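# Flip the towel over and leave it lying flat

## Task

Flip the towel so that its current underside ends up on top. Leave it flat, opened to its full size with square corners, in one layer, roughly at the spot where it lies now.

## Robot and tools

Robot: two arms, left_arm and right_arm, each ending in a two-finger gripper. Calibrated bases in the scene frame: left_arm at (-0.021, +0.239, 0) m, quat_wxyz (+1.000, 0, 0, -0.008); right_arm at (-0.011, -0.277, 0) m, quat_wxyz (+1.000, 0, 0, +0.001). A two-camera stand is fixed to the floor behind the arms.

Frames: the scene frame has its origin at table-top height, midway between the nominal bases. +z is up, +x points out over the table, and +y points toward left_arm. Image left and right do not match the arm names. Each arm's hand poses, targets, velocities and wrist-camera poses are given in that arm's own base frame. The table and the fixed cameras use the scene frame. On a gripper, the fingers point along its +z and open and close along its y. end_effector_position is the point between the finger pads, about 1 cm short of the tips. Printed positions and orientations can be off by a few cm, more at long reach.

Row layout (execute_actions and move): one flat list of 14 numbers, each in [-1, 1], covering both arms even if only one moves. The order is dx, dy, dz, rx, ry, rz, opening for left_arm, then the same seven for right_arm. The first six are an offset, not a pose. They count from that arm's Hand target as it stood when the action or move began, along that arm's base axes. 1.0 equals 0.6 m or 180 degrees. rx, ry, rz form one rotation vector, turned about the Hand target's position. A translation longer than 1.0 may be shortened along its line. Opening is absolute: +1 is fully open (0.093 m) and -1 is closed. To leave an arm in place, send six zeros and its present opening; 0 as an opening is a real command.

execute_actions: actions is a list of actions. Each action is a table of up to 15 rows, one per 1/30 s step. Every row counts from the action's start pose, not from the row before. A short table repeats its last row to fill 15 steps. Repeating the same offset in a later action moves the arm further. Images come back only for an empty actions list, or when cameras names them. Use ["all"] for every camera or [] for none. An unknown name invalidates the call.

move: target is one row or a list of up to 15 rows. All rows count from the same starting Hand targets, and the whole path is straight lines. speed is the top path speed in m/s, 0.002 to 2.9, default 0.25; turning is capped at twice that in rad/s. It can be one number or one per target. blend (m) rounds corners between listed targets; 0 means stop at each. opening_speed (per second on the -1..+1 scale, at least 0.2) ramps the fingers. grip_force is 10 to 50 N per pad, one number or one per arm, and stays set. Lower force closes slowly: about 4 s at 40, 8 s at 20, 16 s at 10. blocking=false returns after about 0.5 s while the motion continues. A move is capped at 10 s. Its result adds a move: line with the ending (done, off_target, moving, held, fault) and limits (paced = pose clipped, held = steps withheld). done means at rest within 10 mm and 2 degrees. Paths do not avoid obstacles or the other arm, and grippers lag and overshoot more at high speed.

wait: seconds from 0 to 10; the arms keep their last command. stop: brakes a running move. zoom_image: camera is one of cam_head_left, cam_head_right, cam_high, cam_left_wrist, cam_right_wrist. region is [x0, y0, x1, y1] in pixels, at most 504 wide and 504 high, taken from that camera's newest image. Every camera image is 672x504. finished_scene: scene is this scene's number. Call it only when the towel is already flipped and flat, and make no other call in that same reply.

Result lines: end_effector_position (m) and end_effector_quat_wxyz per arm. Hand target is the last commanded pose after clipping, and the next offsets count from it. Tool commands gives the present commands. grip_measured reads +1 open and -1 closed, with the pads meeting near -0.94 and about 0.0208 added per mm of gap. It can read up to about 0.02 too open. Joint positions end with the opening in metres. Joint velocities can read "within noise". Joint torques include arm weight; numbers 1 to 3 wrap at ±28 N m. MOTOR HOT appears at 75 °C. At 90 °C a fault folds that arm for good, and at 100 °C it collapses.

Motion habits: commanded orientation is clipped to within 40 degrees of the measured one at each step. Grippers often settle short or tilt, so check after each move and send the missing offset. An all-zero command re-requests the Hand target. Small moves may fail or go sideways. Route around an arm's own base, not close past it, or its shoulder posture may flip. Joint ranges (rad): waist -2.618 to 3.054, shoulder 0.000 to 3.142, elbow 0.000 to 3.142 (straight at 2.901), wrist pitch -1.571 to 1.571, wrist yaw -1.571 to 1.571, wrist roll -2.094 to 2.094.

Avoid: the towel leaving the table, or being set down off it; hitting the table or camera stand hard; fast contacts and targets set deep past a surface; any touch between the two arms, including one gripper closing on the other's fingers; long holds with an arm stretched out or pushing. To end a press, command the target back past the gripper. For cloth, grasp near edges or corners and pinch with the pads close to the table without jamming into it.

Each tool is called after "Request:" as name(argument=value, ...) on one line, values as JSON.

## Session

Request:
execute_actions(actions=[])

Scene clock: 0.00 s.
left_arm: end_effector_position=(+0.3926, -0.0070, +0.1094) grip_measured=+1.000 end_effector_quat_wxyz=(+0.592, -0.030, +0.803, +0.058) | right_arm: end_effector_position=(+0.3915, -0.0293, +0.0890) grip_measured=+1.000 end_effector_quat_wxyz=(+0.566, +0.067, +0.820, -0.061)
Joint positions: left_arm=[-0.123 1.516 0.385 0.825 -0.246 -0.017 0.093] | right_arm=[0.001 1.561 0.388 0.807 0.177 0.041 0.093]
Joint velocities: within noise
Joint torques (N m): no reading
Heat: left arm: 39 °C; right arm: 34 °C.
Hand target: left_arm +0.3927, -0.0071, +0.1090; +0.590, -0.029, +0.805, +0.058 | right_arm +0.3937, -0.0293, +0.0938; +0.571, +0.067, +0.816, -0.061
Tool commands: left_gripper/opening=+1.0 right_gripper/opening=+1.0
camera_calibration:
cam_left_wrist: T_world_to_cam=[[0.11016, -0.993275, -0.0356383, -0.0497362], [-0.650968, -0.0450077, -0.75777, 0.377467], [0.75107, 0.106675, -0.651548, -0.138026], [0, 0, 0, 1]] pos_world=[0.354864, -0.0176888, 0.19433]
cam_right_wrist: T_world_to_cam=[[-0.178404, -0.983881, 0.012256, 0.0409235], [-0.701554, 0.118457, -0.702701, 0.377239], [0.689923, -0.133963, -0.711379, -0.117639], [0, 0, 0, 1]] pos_world=[0.353116, -0.020182, 0.180899]

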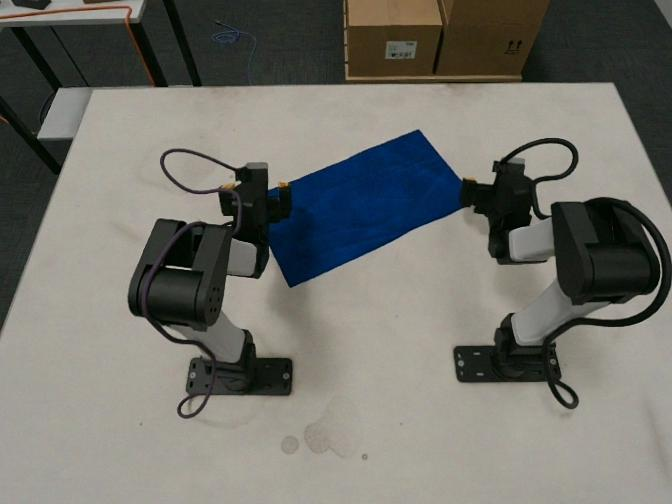

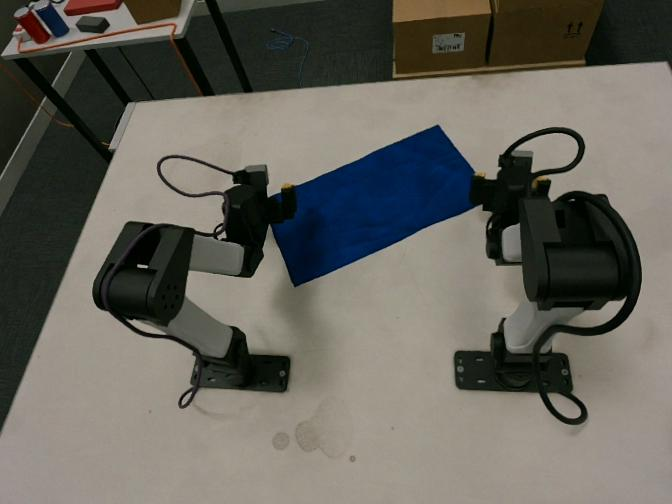

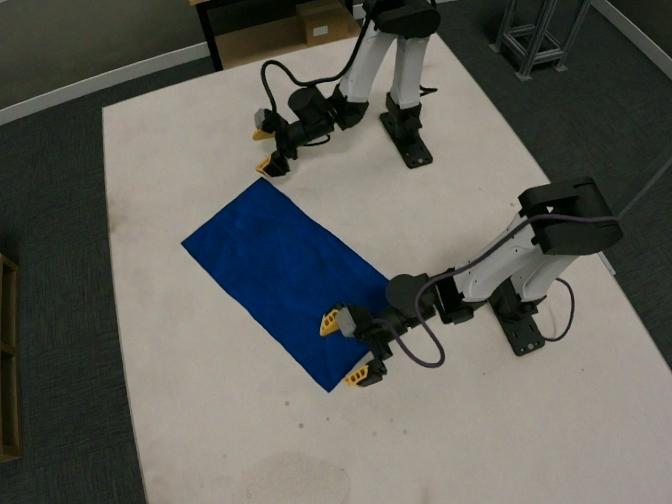

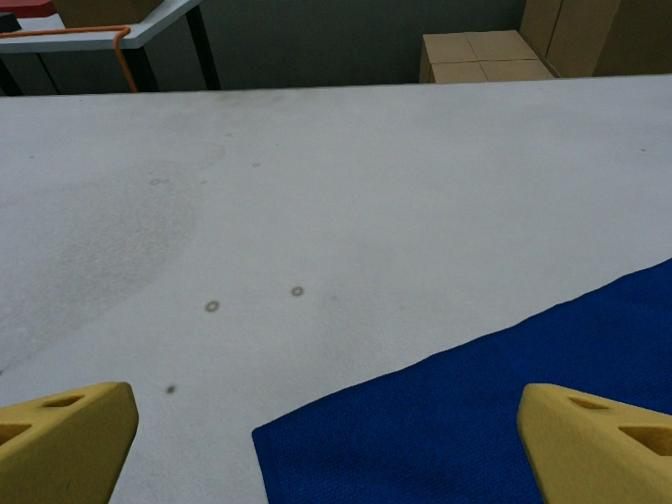

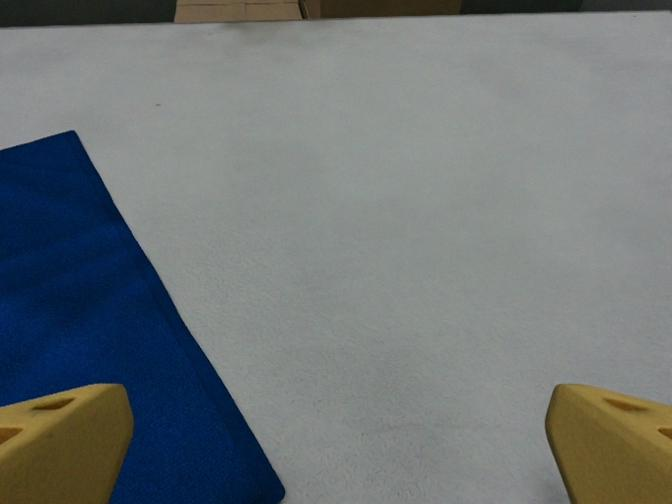

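Request:
move(target=[-0.2737,-0.134,-0.04,0.187,0.382,-0.321,0.1,0.024,0.0855,-0.023,0.246,0.318,-0.26,0.1], cameras=["cam_head_left","cam_left_wrist","cam_right_wrist"], speed=0.45)

Scene clock: 9.10 s.
left_arm: end_effector_position=(+0.2281, -0.0881, +0.0829) grip_measured=+0.102 end_effector_quat_wxyz=(+0.008, +0.519, +0.855, -0.004) | right_arm: end_effector_position=(+0.4058, +0.0231, +0.0810) grip_measured=+0.102 end_effector_quat_wxyz=(+0.008, +0.516, +0.857, -0.002)
Joint positions: left_arm=[-0.361 1.472 1.028 -1.113 0.011 0.73 0.05] | right_arm=[0.062 2.095 1.781 -1.245 0.013 1.146 0.05]
Joint torques (N m): left_arm=[-0.43 -4.85 8.57 0.02 0.03 0.02] | right_arm=[-0.5 -8.79 9.06 0.19 -0.11 0.06]
Heat: left arm: 40 °C; right arm: 35 °C.
Hand target: left_arm +0.2284, -0.0875, +0.0850; +0.000, +0.525, +0.851, +0.000 | right_arm +0.4082, +0.0219, +0.0800; +0.001, +0.525, +0.851, +0.000
Off the commanded pose: left_arm 0.002 m, 1 deg | right_arm 0.003 m, 1 deg.
move: done
camera_calibration:
cam_left_wrist: T_world_to_cam=[[-0.878174, -0.478201, 0.0116335, 0.153832], [-0.437536, 0.81285, 0.384496, 0.178767], [-0.193323, 0.332565, -0.923053, 0.234656], [0, 0, 0, 1]] pos_world=[0.258673, -0.149786, 0.146075]
cam_right_wrist: T_world_to_cam=[[-0.88891, -0.45798, -0.0096874, 0.373089], [-0.422577, 0.811666, 0.40327, 0.156574], [-0.176827, 0.362565, -0.91503, 0.230508], [0, 0, 0, 1]] pos_world=[0.438567, -0.0397925, 0.151394]
Images, in order (width x height): cam_head_left 672x504, cam_left_wrist 672x504, cam_right_wrist 672x504.

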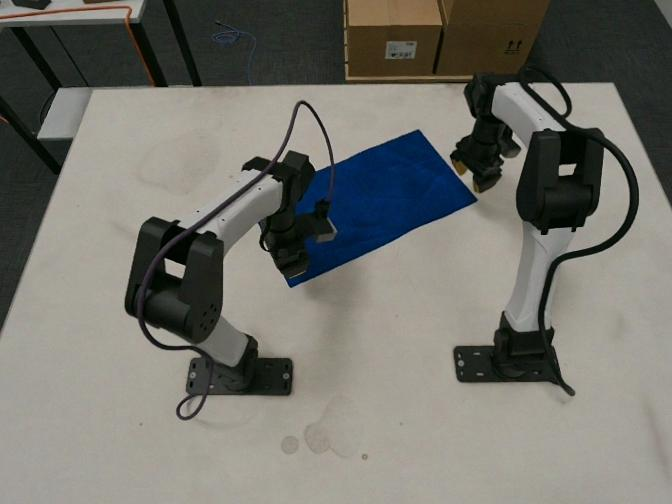

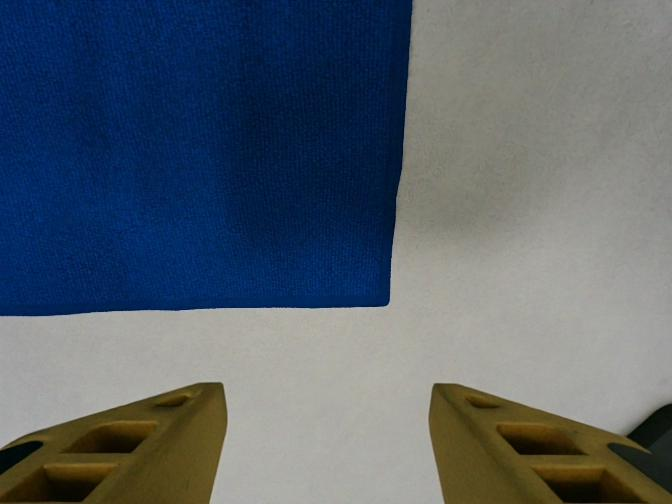

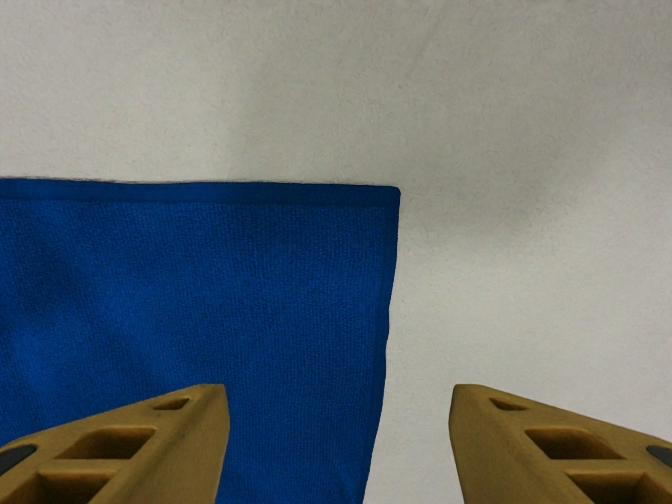

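Request:
move(target=[[-0.0195,-0.031,-0.11,0,0,-0.011,0.1,-0.0165,-0.008,-0.1,0,0,-0.011,0.1],[-0.0195,-0.031,-0.147,0,0,-0.011,0.1,-0.0165,-0.008,-0.14,0,0,-0.011,0.1],[-0.0195,-0.031,-0.144,0,0,-0.011,-1,-0.0165,-0.008,-0.137,0,0,-0.011,-1]], blend=[0.005,0,0], speed=[0.2,0.08,0.1], opening_speed=0.9, cameras=["cam_left_wrist","cam_right_wrist"])

Scene clock: 14.93 s.
left_arm: end_effector_position=(+0.2220, -0.0942, +0.0162) grip_measured=-0.976 end_effector_quat_wxyz=(+0.000, +0.537, +0.843, +0.034) | right_arm: end_effector_position=(+0.4045, +0.0254, +0.0162) grip_measured=-0.973 end_effector_quat_wxyz=(+0.009, +0.530, +0.848, +0.022)
Joint positions: left_arm=[-0.449 1.558 0.825 -0.83 -0.068 0.686 0] | right_arm=[0.052 2.115 1.548 -0.964 -0.025 1.169 0]
Joint torques (N m): left_arm=[-0.44 -2.69 3.15 0.77 0.76 -0.1] | right_arm=[-0.43 -7.57 4.23 0.58 0.24 0.04]
Heat: left arm: 41 °C; right arm: 36 °C.
Hand target: left_arm +0.2167, -0.1060, -0.0014; +0.000, +0.540, +0.842, +0.000 | right_arm +0.3982, +0.0171, -0.0022; +0.001, +0.539, +0.842, +0.000
Off the commanded pose: left_arm 0.022 m, 4 deg | right_arm 0.021 m, 3 deg.
move: off_target (left_arm, right_arm); target 3's new opening was sent with left_arm's hand 0.023 m and 3 deg from that target
camera_calibration:
cam_left_wrist: T_world_to_cam=[[-0.897571, -0.438465, -0.0459784, 0.155253], [-0.413375, 0.800754, 0.43349, 0.199419], [-0.153253, 0.408094, -0.899985, 0.171797], [0, 0, 0, 1]] pos_world=[0.248114, -0.161722, 0.0753069]
cam_right_wrist: T_world_to_cam=[[-0.902551, -0.427612, -0.0504883, 0.377615], [-0.406883, 0.808626, 0.424935, 0.173676], [-0.140881, 0.404068, -0.903815, 0.154408], [0, 0, 0, 1]] pos_world=[0.433236, -0.0413569, 0.0848203]
Images, in order (width x height): cam_left_wrist 672x504, cam_right_wrist 672x504.

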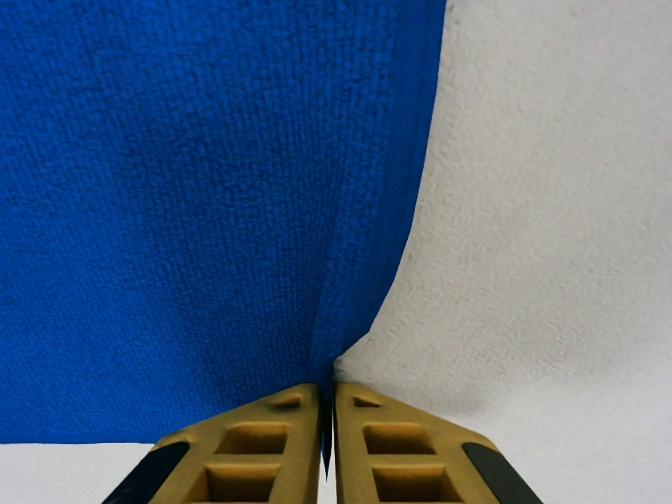

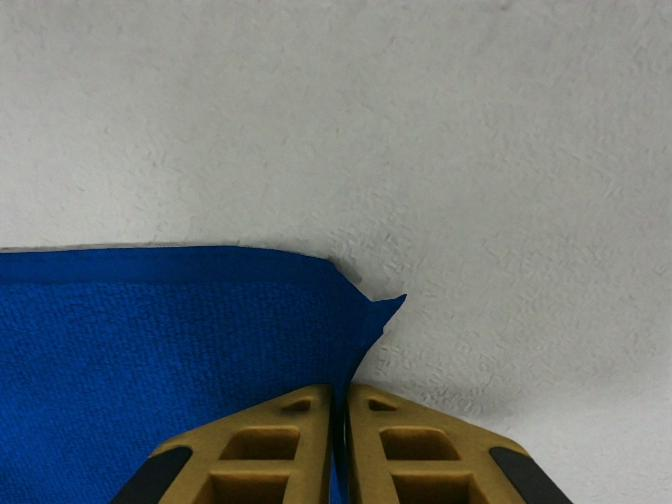

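Request:
move(target=[[0,0,0.05,0,0,0,-1,0,0,0.05,0,0,0,-1],[-0.0223,-0.011,0.478,0,0,0,-1,-0.0225,-0.011,0.478,0,0,0,-1]], blend=[0.02,0], speed=0.22, cameras=["cam_head_left","cam_head_right","cam_left_wrist","cam_right_wrist"])

Scene clock: 17.77 s.
left_arm: end_effector_position=(+0.2081, -0.1123, +0.2855) grip_measured=-0.976 end_effector_quat_wxyz=(+0.204, +0.531, +0.822, +0.020) | right_arm: end_effector_position=(+0.3875, +0.0160, +0.2756) grip_measured=-0.973 end_effector_quat_wxyz=(+0.141, +0.527, +0.831, +0.104)
Joint positions: left_arm=[-0.502 1.234 1.605 -1.529 -0.011 0.646 0] | right_arm=[0.037 1.845 2.173 -1.546 -0.011 1.169 0]
Joint torques (N m): left_arm=[-0.49 -2.86 7.32 0.8 0.2 -0.22] | right_arm=[-0.64 -9.32 7.83 0.87 0.13 -0.12]
Heat: left arm: 41 °C; right arm: 37 °C.
Hand target: left_arm +0.2034, -0.1126, +0.2854; +0.000, +0.540, +0.842, +0.000 | right_arm +0.3848, +0.0106, +0.2846; +0.001, +0.539, +0.842, +0.000
Off the commanded pose: left_arm 0.005 m, 24 deg | right_arm 0.011 m, 20 deg.
joint sent to its limit (left arm) — joint 4 (wrist pitch), lower limit. The joint targets are off in orientation, not in position.
joint sent to its limit (right arm) — joint 4 (wrist pitch), lower limit. The joint targets are off in orientation, not in position.
move: off_target (left_arm, right_arm); blend cut to 0.0146 m at target 1
camera_calibration:
cam_left_wrist: T_world_to_cam=[[-0.862296, -0.450186, -0.2319, 0.191668], [-0.477475, 0.875339, 0.0761491, 0.215085], [0.16871, 0.176389, -0.969755, 0.346304], [0, 0, 0, 1]] pos_world=[0.209547, -0.16307, 0.3639]
cam_right_wrist: T_world_to_cam=[[-0.850926, -0.411485, -0.326505, 0.427265], [-0.503089, 0.817191, 0.281248, 0.140944], [0.151088, 0.403582, -0.902382, 0.27669], [0, 0, 0, 1]] pos_world=[0.392674, -0.051032, 0.349545]
Images, in order (width x height): cam_head_left 672x504, cam_head_right 672x504, cam_left_wrist 672x504, cam_right_wrist 672x504.

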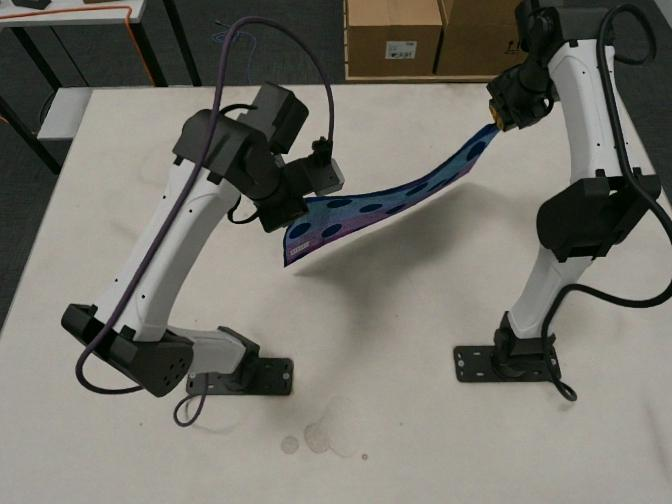

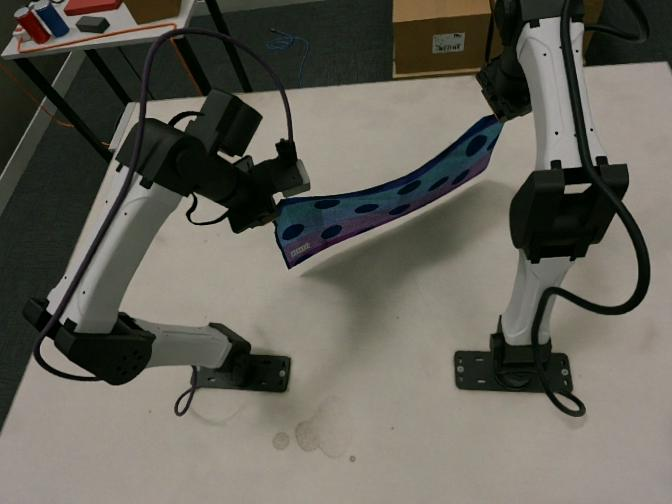

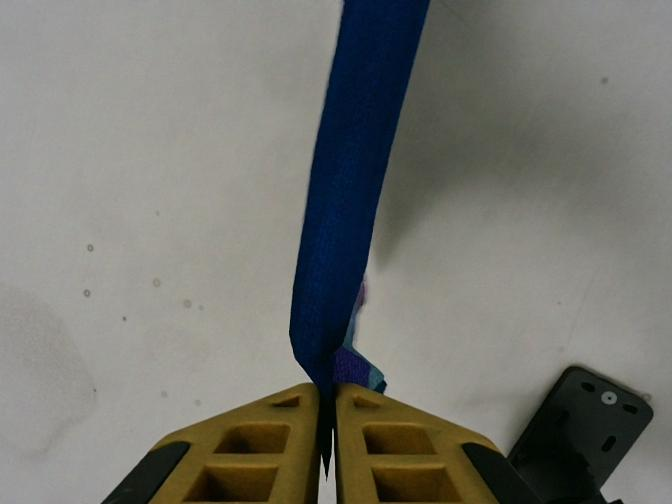

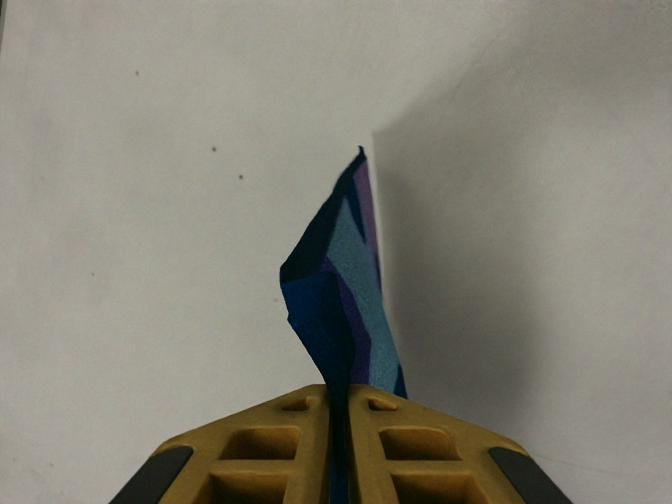

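Request:
move(target=[[-0.0149,-0.0075,-0.058,0,0,0,-1,-0.015,-0.0072,-0.058,0,0,0,-1],[0.0743,0.056,-0.167,0,0,0,-1,0.09,0.025,-0.167,0,0,0,-1],[0.1785,0.1083,-0.283,0,0,0,-1,0.195,0.0757,-0.283,0,0,0,-1],[0.2753,0.157,-0.383,0,0,0,-1,0.2925,0.1227,-0.383,0,0,0,-1],[0.3303,0.1847,-0.405,0,0,0,-1,0.348,0.1493,-0.405,0,0,0,-1]], blend=[0.01,0.02,0.02,0.015,0], speed=0.13, cameras=["all"])

Scene clock: 24.30 s.
left_arm: end_effector_position=(+0.3967, -0.0033, +0.0444) grip_measured=-0.976 end_effector_quat_wxyz=(-0.002, +0.537, +0.843, +0.000) | right_arm: end_effector_position=(+0.5848, +0.0983, +0.0435) grip_measured=-0.973 end_effector_quat_wxyz=(+0.125, +0.527, +0.833, +0.118)
Joint positions: left_arm=[-0.009 2.092 1.629 -1.111 -0.001 1.126 0] | right_arm=[0.164 2.8 2.84 -1.266 -0.01 1.293 0]
Joint torques (N m): left_arm=[0.35 -9.95 8.25 0.18 0.16 0.02] | right_arm=[0.81 -12.68 9.63 1.19 0.16 0.02]
Heat: left arm: 41 °C; right arm: 38 °C.
Hand target: left_arm +0.4015, -0.0018, +0.0424; +0.000, +0.540, +0.842, +0.000 | right_arm +0.5935, +0.1001, +0.0415; +0.001, +0.539, +0.842, +0.000
Off the commanded pose: left_arm 0.005 m, 0 deg | right_arm 0.009 m, 20 deg.
elbow stopped short (right arm): the move would have taken joint 3 (elbow) straighter than the controller allows.
move: off_target (right_arm)
camera_calibration:
cam_left_wrist: T_world_to_cam=[[-0.898125, -0.43948, 0.0151444, 0.35076], [-0.396724, 0.824644, 0.403203, 0.181448], [-0.189688, 0.356118, -0.914985, 0.201823], [0, 0, 0, 1]] pos_world=[0.425294, -0.0673508, 0.106193]
cam_right_wrist: T_world_to_cam=[[-0.850902, -0.406797, -0.332388, 0.553042], [-0.507594, 0.799676, 0.320729, 0.240792], [0.13533, 0.441627, -0.886934, 0.0091239], [0, 0, 0, 1]] pos_world=[0.591574, 0.0283915, 0.114688]

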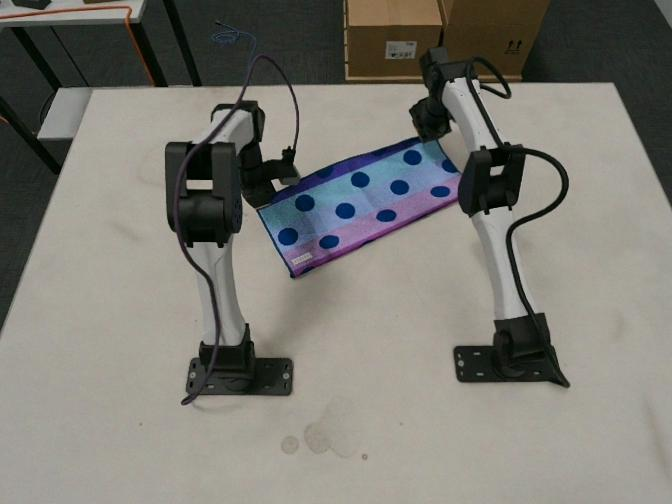

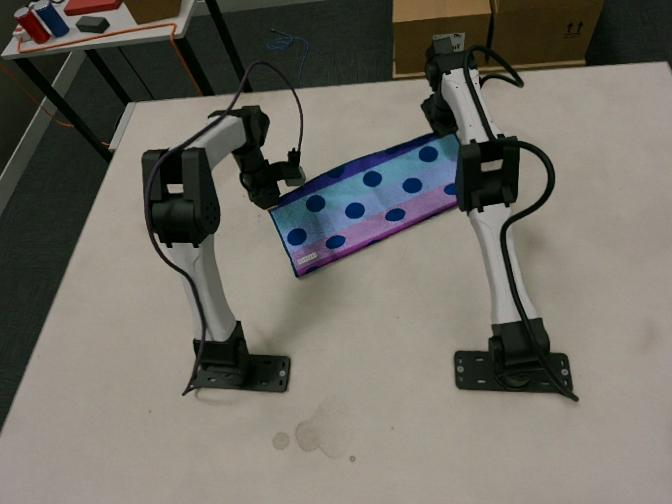

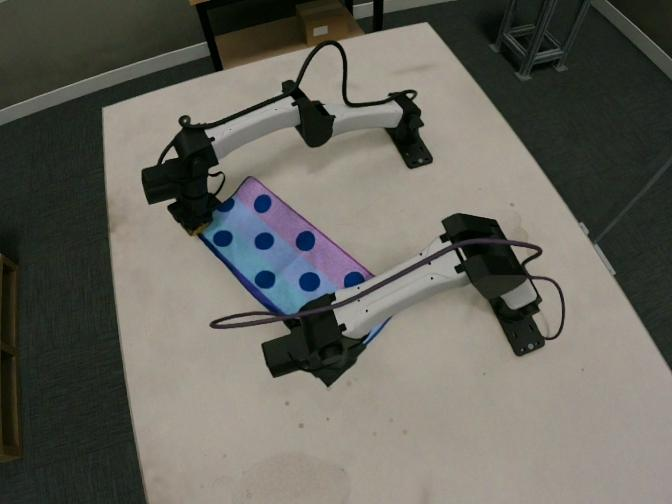

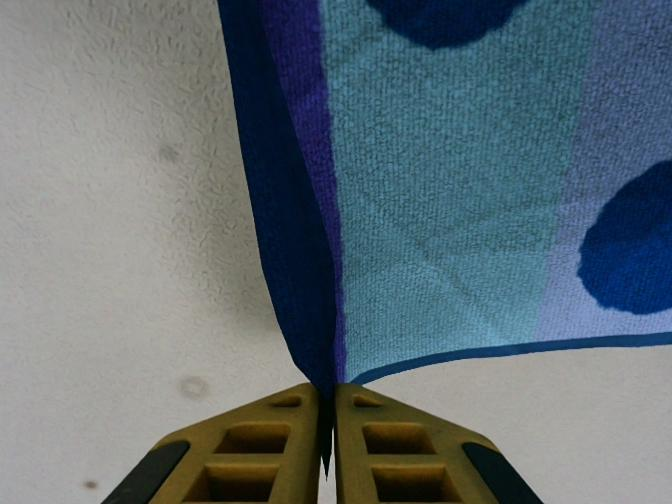

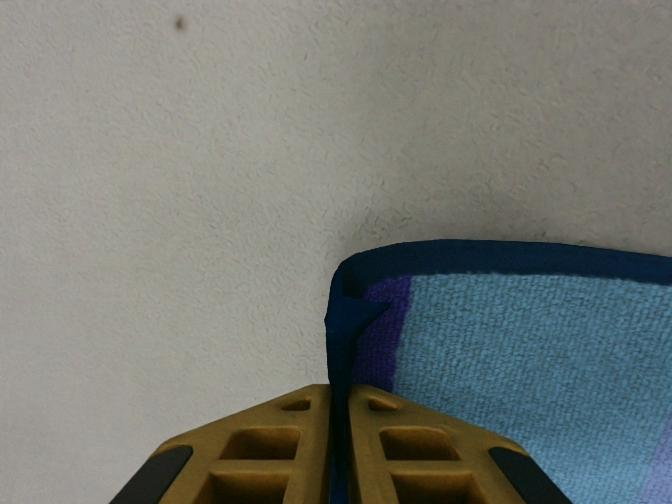

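Request:
move(target=[[0.03,0.02,-0.012,0,0,0,-1,0.034,0.012,-0.012,0,0,0,-1],[0.0425,0.027,-0.03,0,0,0,-1,0.047,0.017,-0.027,0,0,0,-1]], blend=[0.01,0], speed=0.1, cameras=["all"])

Scene clock: 28.67 s.
left_arm: end_effector_position=(+0.4227, +0.0114, +0.0276) grip_measured=-0.976 end_effector_quat_wxyz=(-0.001, +0.538, +0.843, +0.000) | right_arm: end_effector_position=(+0.6139, +0.1080, +0.0297) grip_measured=-0.974 end_effector_quat_wxyz=(+0.162, +0.521, +0.824, +0.153)
Joint positions: left_arm=[0.027 2.209 1.746 -1.11 -0.001 1.164 0] | right_arm=[0.171 2.849 2.842 -1.115 -0.01 1.302 0]
Joint torques (N m): left_arm=[0.58 -10.73 8.17 0.18 0.16 0.03] | right_arm=[0.85 -12.7 9.72 1.39 0.16 -0.01]
Heat: left arm: 42 °C; right arm: 40 °C.
Hand target: left_arm +0.4270, +0.0144, +0.0243; +0.000, +0.540, +0.842, +0.000 | right_arm +0.6217, +0.1103, +0.0253; +0.001, +0.539, +0.842, +0.000
Off the commanded pose: left_arm 0.006 m, 0 deg | right_arm 0.009 m, 26 deg.
elbow stopped short (right arm): the move would have taken joint 3 (elbow) straighter than the controller allows.
move: off_target (right_arm); blend cut to 0.0069 m at target 1
camera_calibration:
cam_left_wrist: T_world_to_cam=[[-0.899132, -0.437462, 0.0137414, 0.381243], [-0.395522, 0.825573, 0.402482, 0.185826], [-0.187415, 0.356449, -0.915325, 0.185204], [0, 0, 0, 1]] pos_world=[0.450996, -0.0526495, 0.0894917]
cam_right_wrist: T_world_to_cam=[[-0.81206, -0.398906, -0.425949, 0.555212], [-0.538503, 0.79349, 0.28353, 0.273066], [0.224884, 0.459618, -0.859173, -0.0691112], [0, 0, 0, 1]] pos_world=[0.613455, 0.0365672, 0.0996911]

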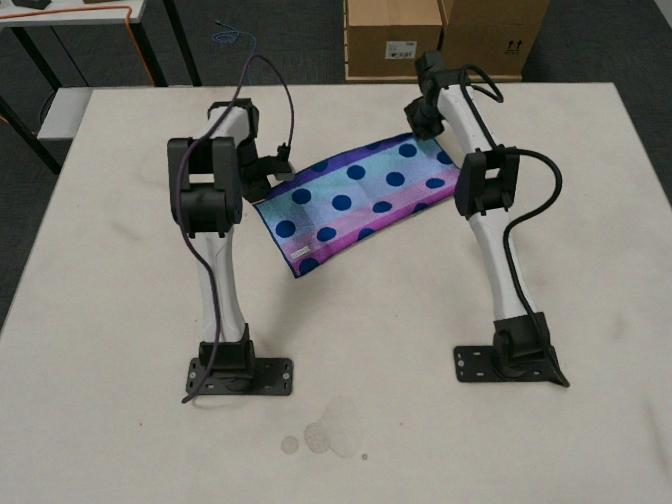

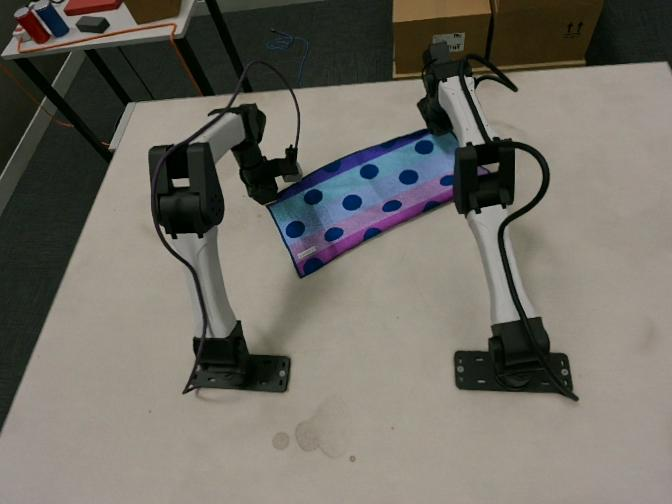

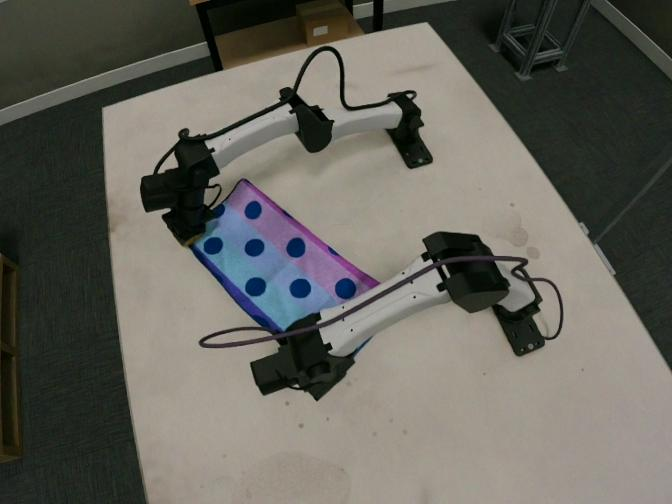

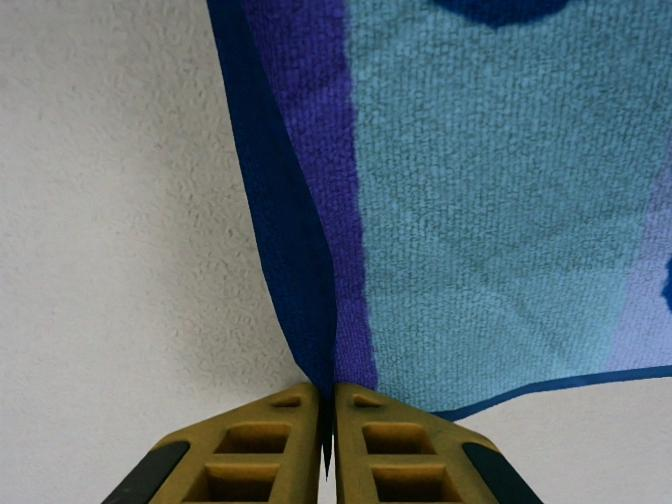

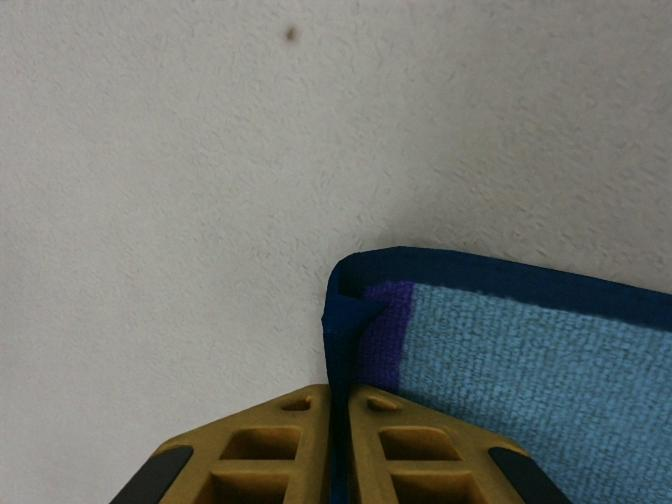

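Request:
move(target=[[-0.2113,-0.1062,0.225,0,0,0,-1,-0.213,-0.1027,0.225,0,0,0,-1],[-0.4345,-0.2184,0.392,0,0,0,-1,-0.4605,-0.222,0.392,0,0,0,-1],[-0.4271,-0.2147,0.35,0,0,0,-1,-0.453,-0.2183,0.35,0,0,0,-1],[-0.3303,-0.1661,0.25,0,0,0,-1,-0.3555,-0.1714,0.25,0,0,0,-1],[-0.2262,-0.1137,0.133,0,0,0,-1,-0.246,-0.1186,0.133,0,0,0,-1],[-0.122,-0.0613,0.042,0,0,0,-1,-0.135,-0.065,0.042,0,0,0,-1],[-0.0625,-0.0314,0.025,0,0,0,-1,-0.063,-0.0304,0.025,0,0,0,-1]], blend=[0.03,0.01,0.01,0.02,0.02,0.015,0], speed=[0.22,0.22,0.12,0.13,0.13,0.13,0.13], cameras=["all"])

Scene clock: 38.37 s.
left_arm: end_effector_position=(+0.3861, -0.0073, +0.0416) grip_measured=-0.976 end_effector_quat_wxyz=(+0.002, +0.538, +0.843, +0.000) | right_arm: end_effector_position=(+0.5745, +0.0910, +0.0423) grip_measured=-0.974 end_effector_quat_wxyz=(+0.109, +0.528, +0.836, +0.102)
Joint positions: left_arm=[-0.018 2.048 1.551 -1.07 0.002 1.119 0] | right_arm=[0.154 2.795 2.838 -1.316 -0.01 1.283 0]
Joint torques (N m): left_arm=[0.55 -9.5 8.2 0.14 0.13 0.02] | right_arm=[0.58 -12.48 9.54 1.15 0.12 0.01]
Heat: left arm: 42 °C; right arm: 43 °C.
Hand target: left_arm +0.3896, -0.0045, +0.0395; +0.000, +0.540, +0.842, +0.000 | right_arm +0.5839, +0.0922, +0.0403; +0.001, +0.539, +0.842, +0.000
Off the commanded pose: left_arm 0.005 m, 0 deg | right_arm 0.010 m, 17 deg.
elbow stopped short (right arm): the move would have taken joint 3 (elbow) straighter than the controller allows.
move: off_target (right_arm)
camera_calibration:
cam_left_wrist: T_world_to_cam=[[-0.899218, -0.437378, 0.0103807, 0.340123], [-0.397577, 0.826832, 0.397846, 0.182218], [-0.182592, 0.353623, -0.917393, 0.196112], [0, 0, 0, 1]] pos_world=[0.414099, -0.0712511, 0.103887]
cam_right_wrist: T_world_to_cam=[[-0.864631, -0.410626, -0.289481, 0.547228], [-0.493349, 0.802856, 0.334707, 0.232737], [0.0949718, 0.432213, -0.896757, 0.0370077], [0, 0, 0, 1]] pos_world=[0.584456, 0.0218567, 0.1137]

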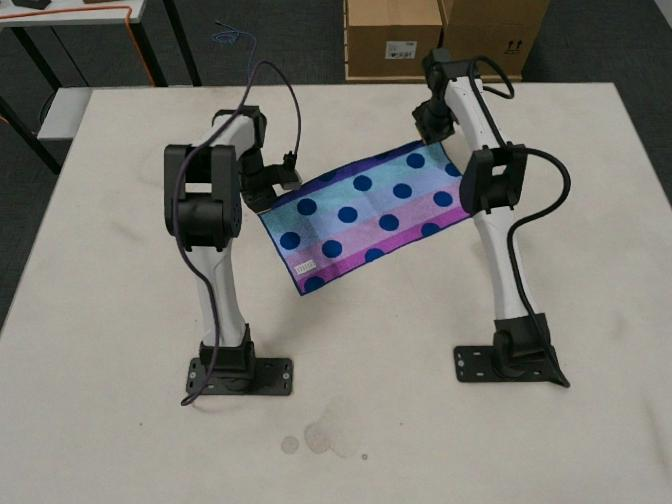

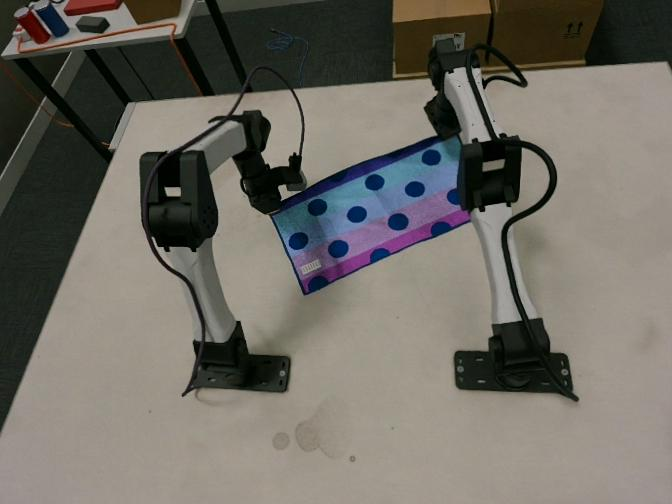

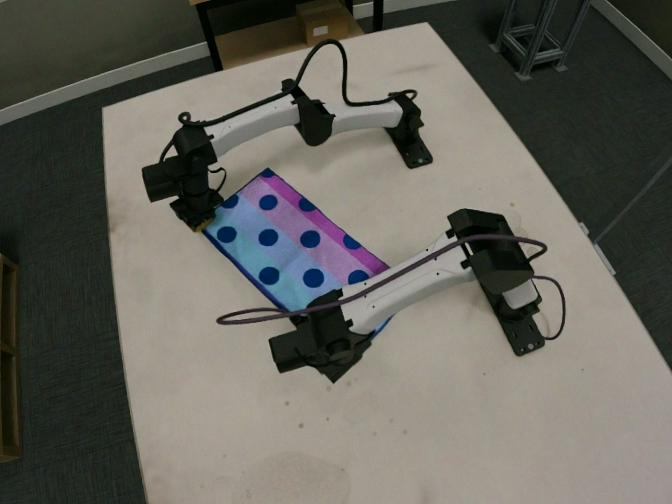

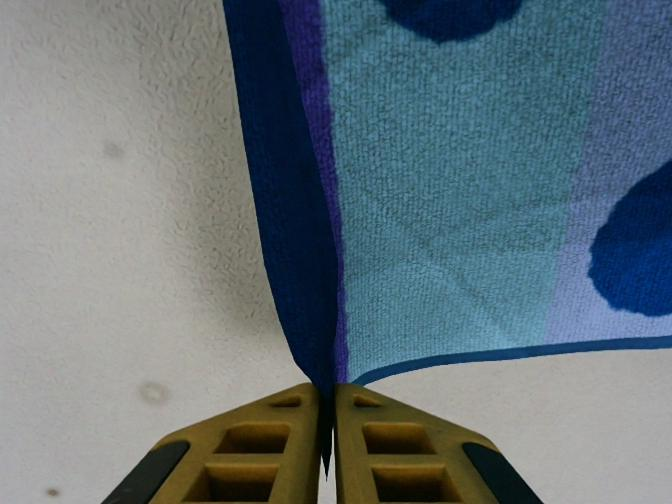

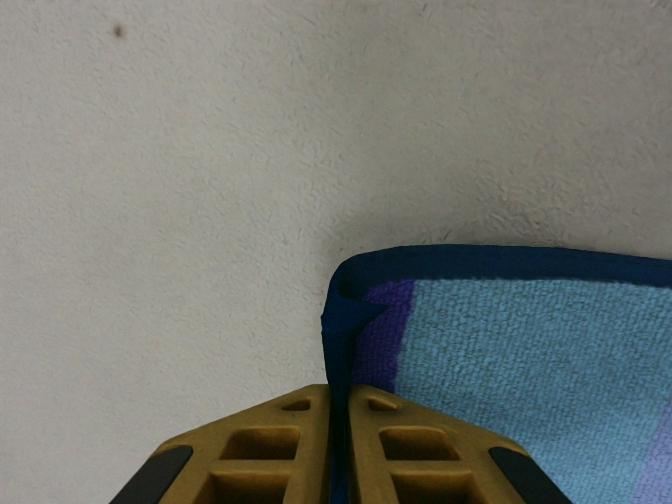

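Request:
move(target=[[0.045,0.0226,-0.008,0,0,0,-1,0.045,0.0217,-0.008,0,0,0,-1],[0.052,0.026,-0.022,0,0,0,-1,0.0525,0.0253,-0.025,0,0,0,-1],[0.039,0.0195,-0.047,0,0,0,-1,0.039,0.019,-0.054,0,0,0,-1],[0.039,0.0195,-0.047,0,0,0,-0.5,0.039,0.019,-0.054,0,0,0,-0.5]], blend=[0.01,0,0,0], speed=0.12, opening_speed=0.7, cameras=["all"])

Scene clock: 44.87 s.
left_arm: end_effector_position=(+0.4248, +0.0082, +0.0215) grip_measured=-0.502 end_effector_quat_wxyz=(+0.019, +0.538, +0.842, +0.014) | right_arm: end_effector_position=(+0.6119, +0.1054, +0.0286) grip_measured=-0.502 end_effector_quat_wxyz=(+0.158, +0.522, +0.825, +0.149)
Joint positions: left_arm=[0.019 2.176 1.667 -1.015 -0.001 1.156 0.021] | right_arm=[0.167 2.854 2.853 -1.132 -0.011 1.299 0.021]
Joint torques (N m): left_arm=[-0.12 -11.32 4.18 0.14 0.16 -0.08] | right_arm=[0.49 -11.45 8.64 0.93 0.14 -0.01]
Heat: left arm: 43 °C; right arm: 44 °C.
Hand target: left_arm +0.4128, +0.0073, +0.0112; +0.000, +0.540, +0.842, +0.000 | right_arm +0.6074, +0.1035, +0.0079; +0.001, +0.539, +0.842, +0.000
Off the commanded pose: left_arm 0.016 m, 3 deg | right_arm 0.021 m, 25 deg.
elbow stopped short (right arm): the move would have taken joint 3 (elbow) straighter than the controller allows.
move: off_target (left_arm, right_arm); blend cut to 0.0057 m at target 1; target 4's new opening was sent with right_arm's hand 0.018 m and 24 deg from that target
camera_calibration:
cam_left_wrist: T_world_to_cam=[[-0.898887, -0.437116, -0.0305324, 0.382648], [-0.414377, 0.825333, 0.383558, 0.200182], [-0.14246, 0.357427, -0.923012, 0.162253], [0, 0, 0, 1]] pos_world=[0.450022, -0.0559488, 0.0846636]
cam_right_wrist: T_world_to_cam=[[-0.817011, -0.399346, -0.415952, 0.554906], [-0.534843, 0.794413, 0.287839, 0.27187], [0.21549, 0.457636, -0.862632, -0.0624055], [0, 0, 0, 1]] pos_world=[0.61222, 0.0341814, 0.0987266]

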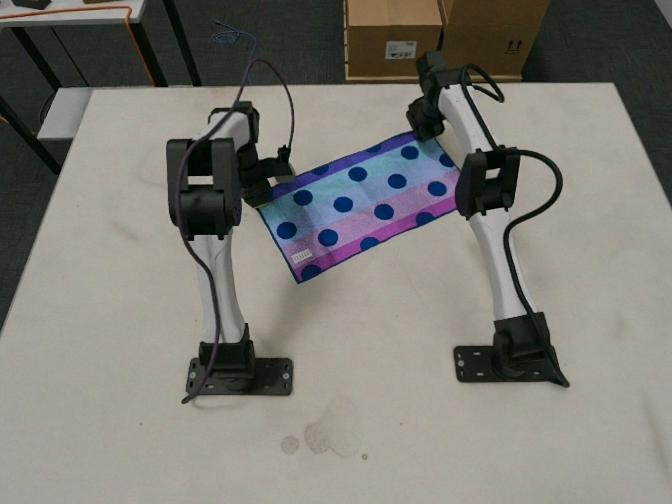

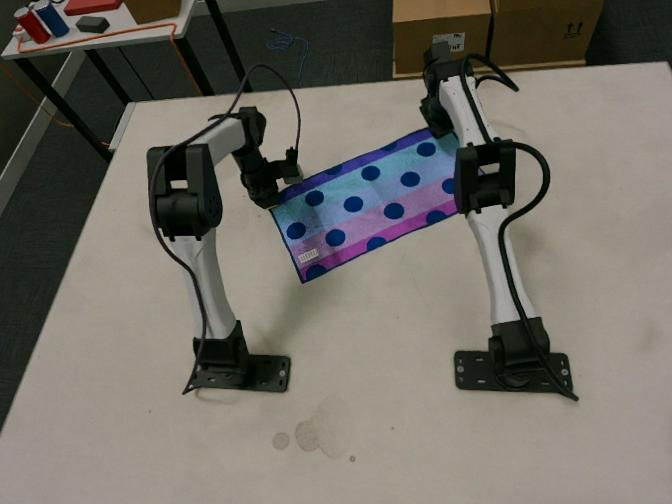

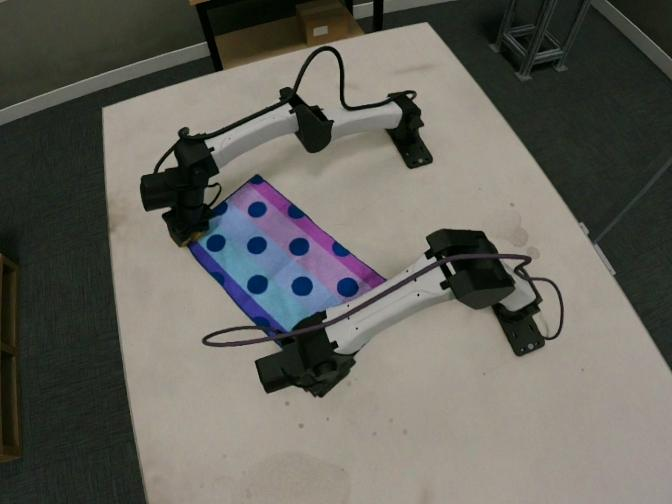

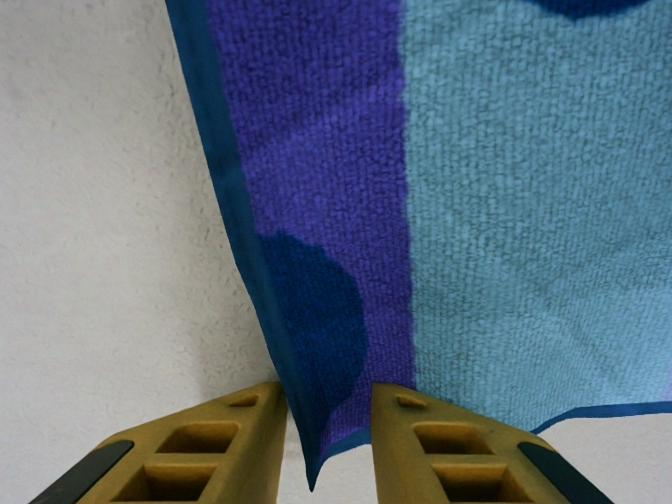

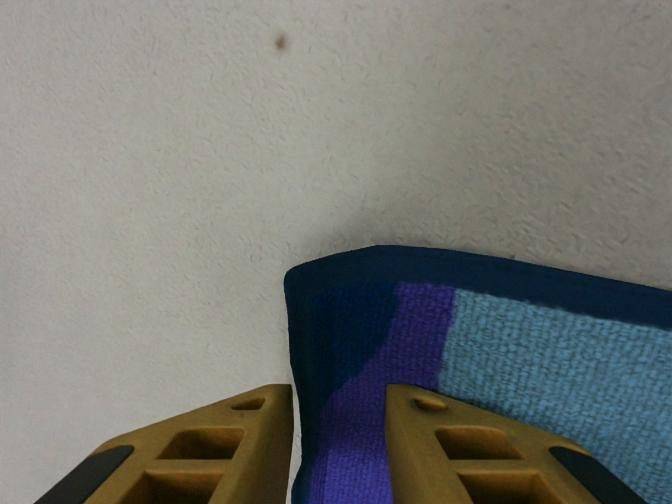

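Request:
move(target=[[0.02,0.0,0.06,0,0,0,-0.35,0.006,0.004,0.08,0,0,0,-0.35],[-0.1,0.2,0.28,0,0,0,-0.35,-0.12,-0.28,0.3,0,0,0,-0.35]], blend=[0.01,0], cameras=["all"], speed=[0.12,0.3])

Scene clock: 48.70 s.
left_arm: end_effector_position=(+0.3556, +0.1309, +0.1703) grip_measured=-0.352 end_effector_quat_wxyz=(+0.007, +0.533, +0.846, +0.012) | right_arm: end_effector_position=(+0.5388, -0.0673, +0.1667) grip_measured=-0.352 end_effector_quat_wxyz=(+0.165, +0.539, +0.821, +0.086)
Joint positions: left_arm=[0.351 1.986 1.976 -1.533 -0.004 1.476 0.028] | right_arm=[-0.127 2.548 2.855 -1.503 -0.01 1.036 0.028]
Joint torques (N m): left_arm=[-0.4 -11.93 7.72 -0.01 0.19 0.02] | right_arm=[0.88 -16.38 7.56 0.93 0.11 -0.3]
Heat: left arm: 43 °C; right arm: 45 °C.
Hand target: left_arm +0.3528, +0.1273, +0.1792; +0.000, +0.540, +0.842, +0.000 | right_arm +0.5353, -0.0645, +0.1879; +0.001, +0.539, +0.842, +0.000
Off the commanded pose: left_arm 0.010 m, 2 deg | right_arm 0.022 m, 21 deg.
elbow stopped short (right arm): the move would have taken joint 3 (elbow) straighter than the controller allows.
joint sent to its limit (left arm) — joint 4 (wrist pitch), lower limit. The joint targets still meet the commanded pose.
move: off_target (right_arm)
camera_calibration:
cam_left_wrist: T_world_to_cam=[[-0.893887, -0.448015, -0.015748, 0.375832], [-0.415949, 0.815783, 0.401852, 0.0119204], [-0.167189, 0.365761, -0.915569, 0.252363], [0, 0, 0, 1]] pos_world=[0.383102, 0.0663498, 0.232184]
cam_right_wrist: T_world_to_cam=[[-0.859715, -0.393384, -0.325789, 0.491983], [-0.475638, 0.849061, 0.229922, 0.311615], [0.186167, 0.352625, -0.917059, 0.169282], [0, 0, 0, 1]] pos_world=[0.539667, -0.130735, 0.243878]

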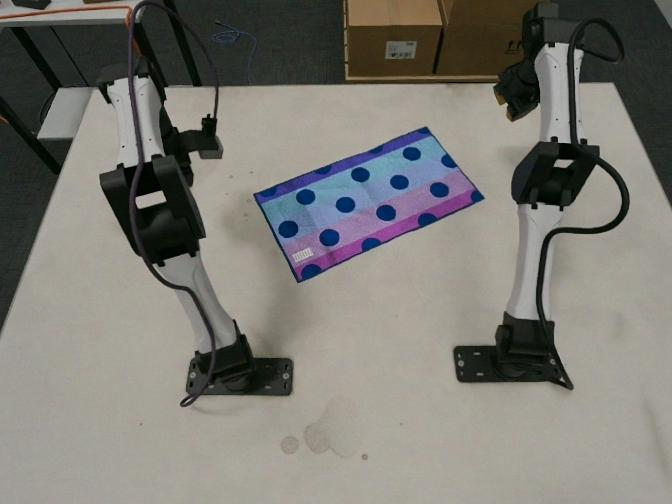

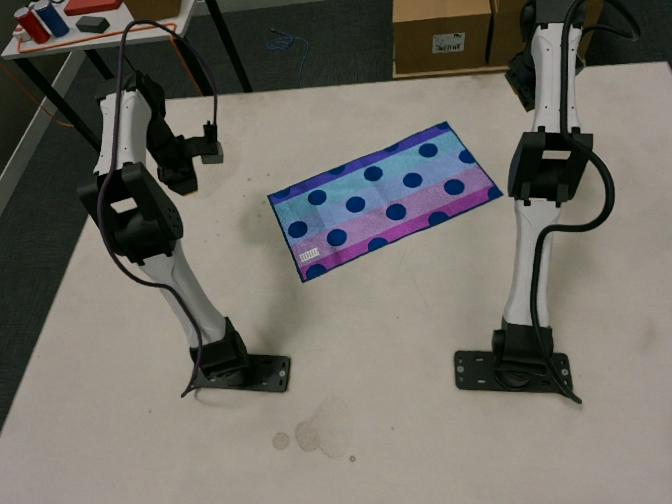

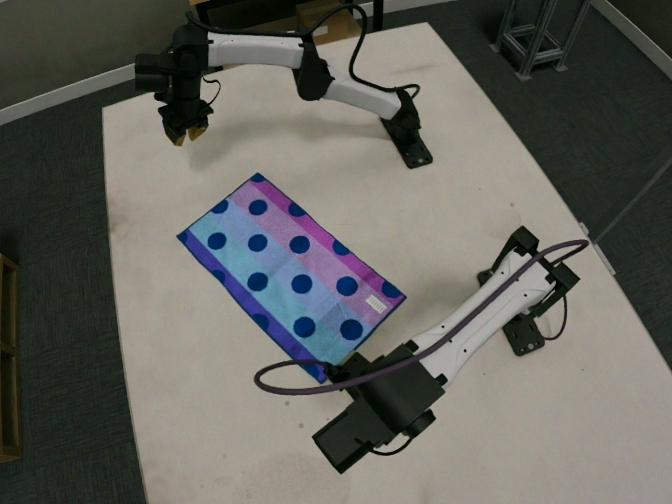

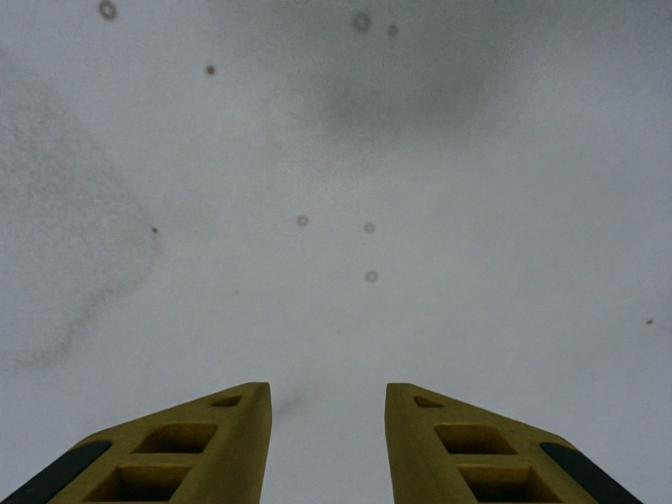

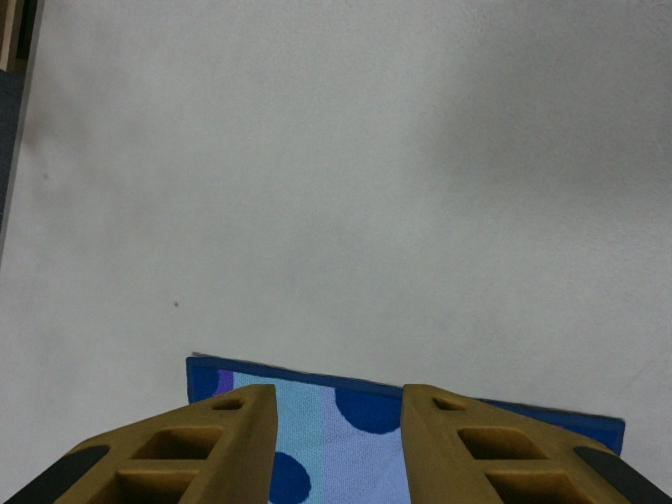

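Excellent, square and flat, ~1–2 cm from the original place.

Request:
finished_scene(scene=2)

The scene is finished: the task was done.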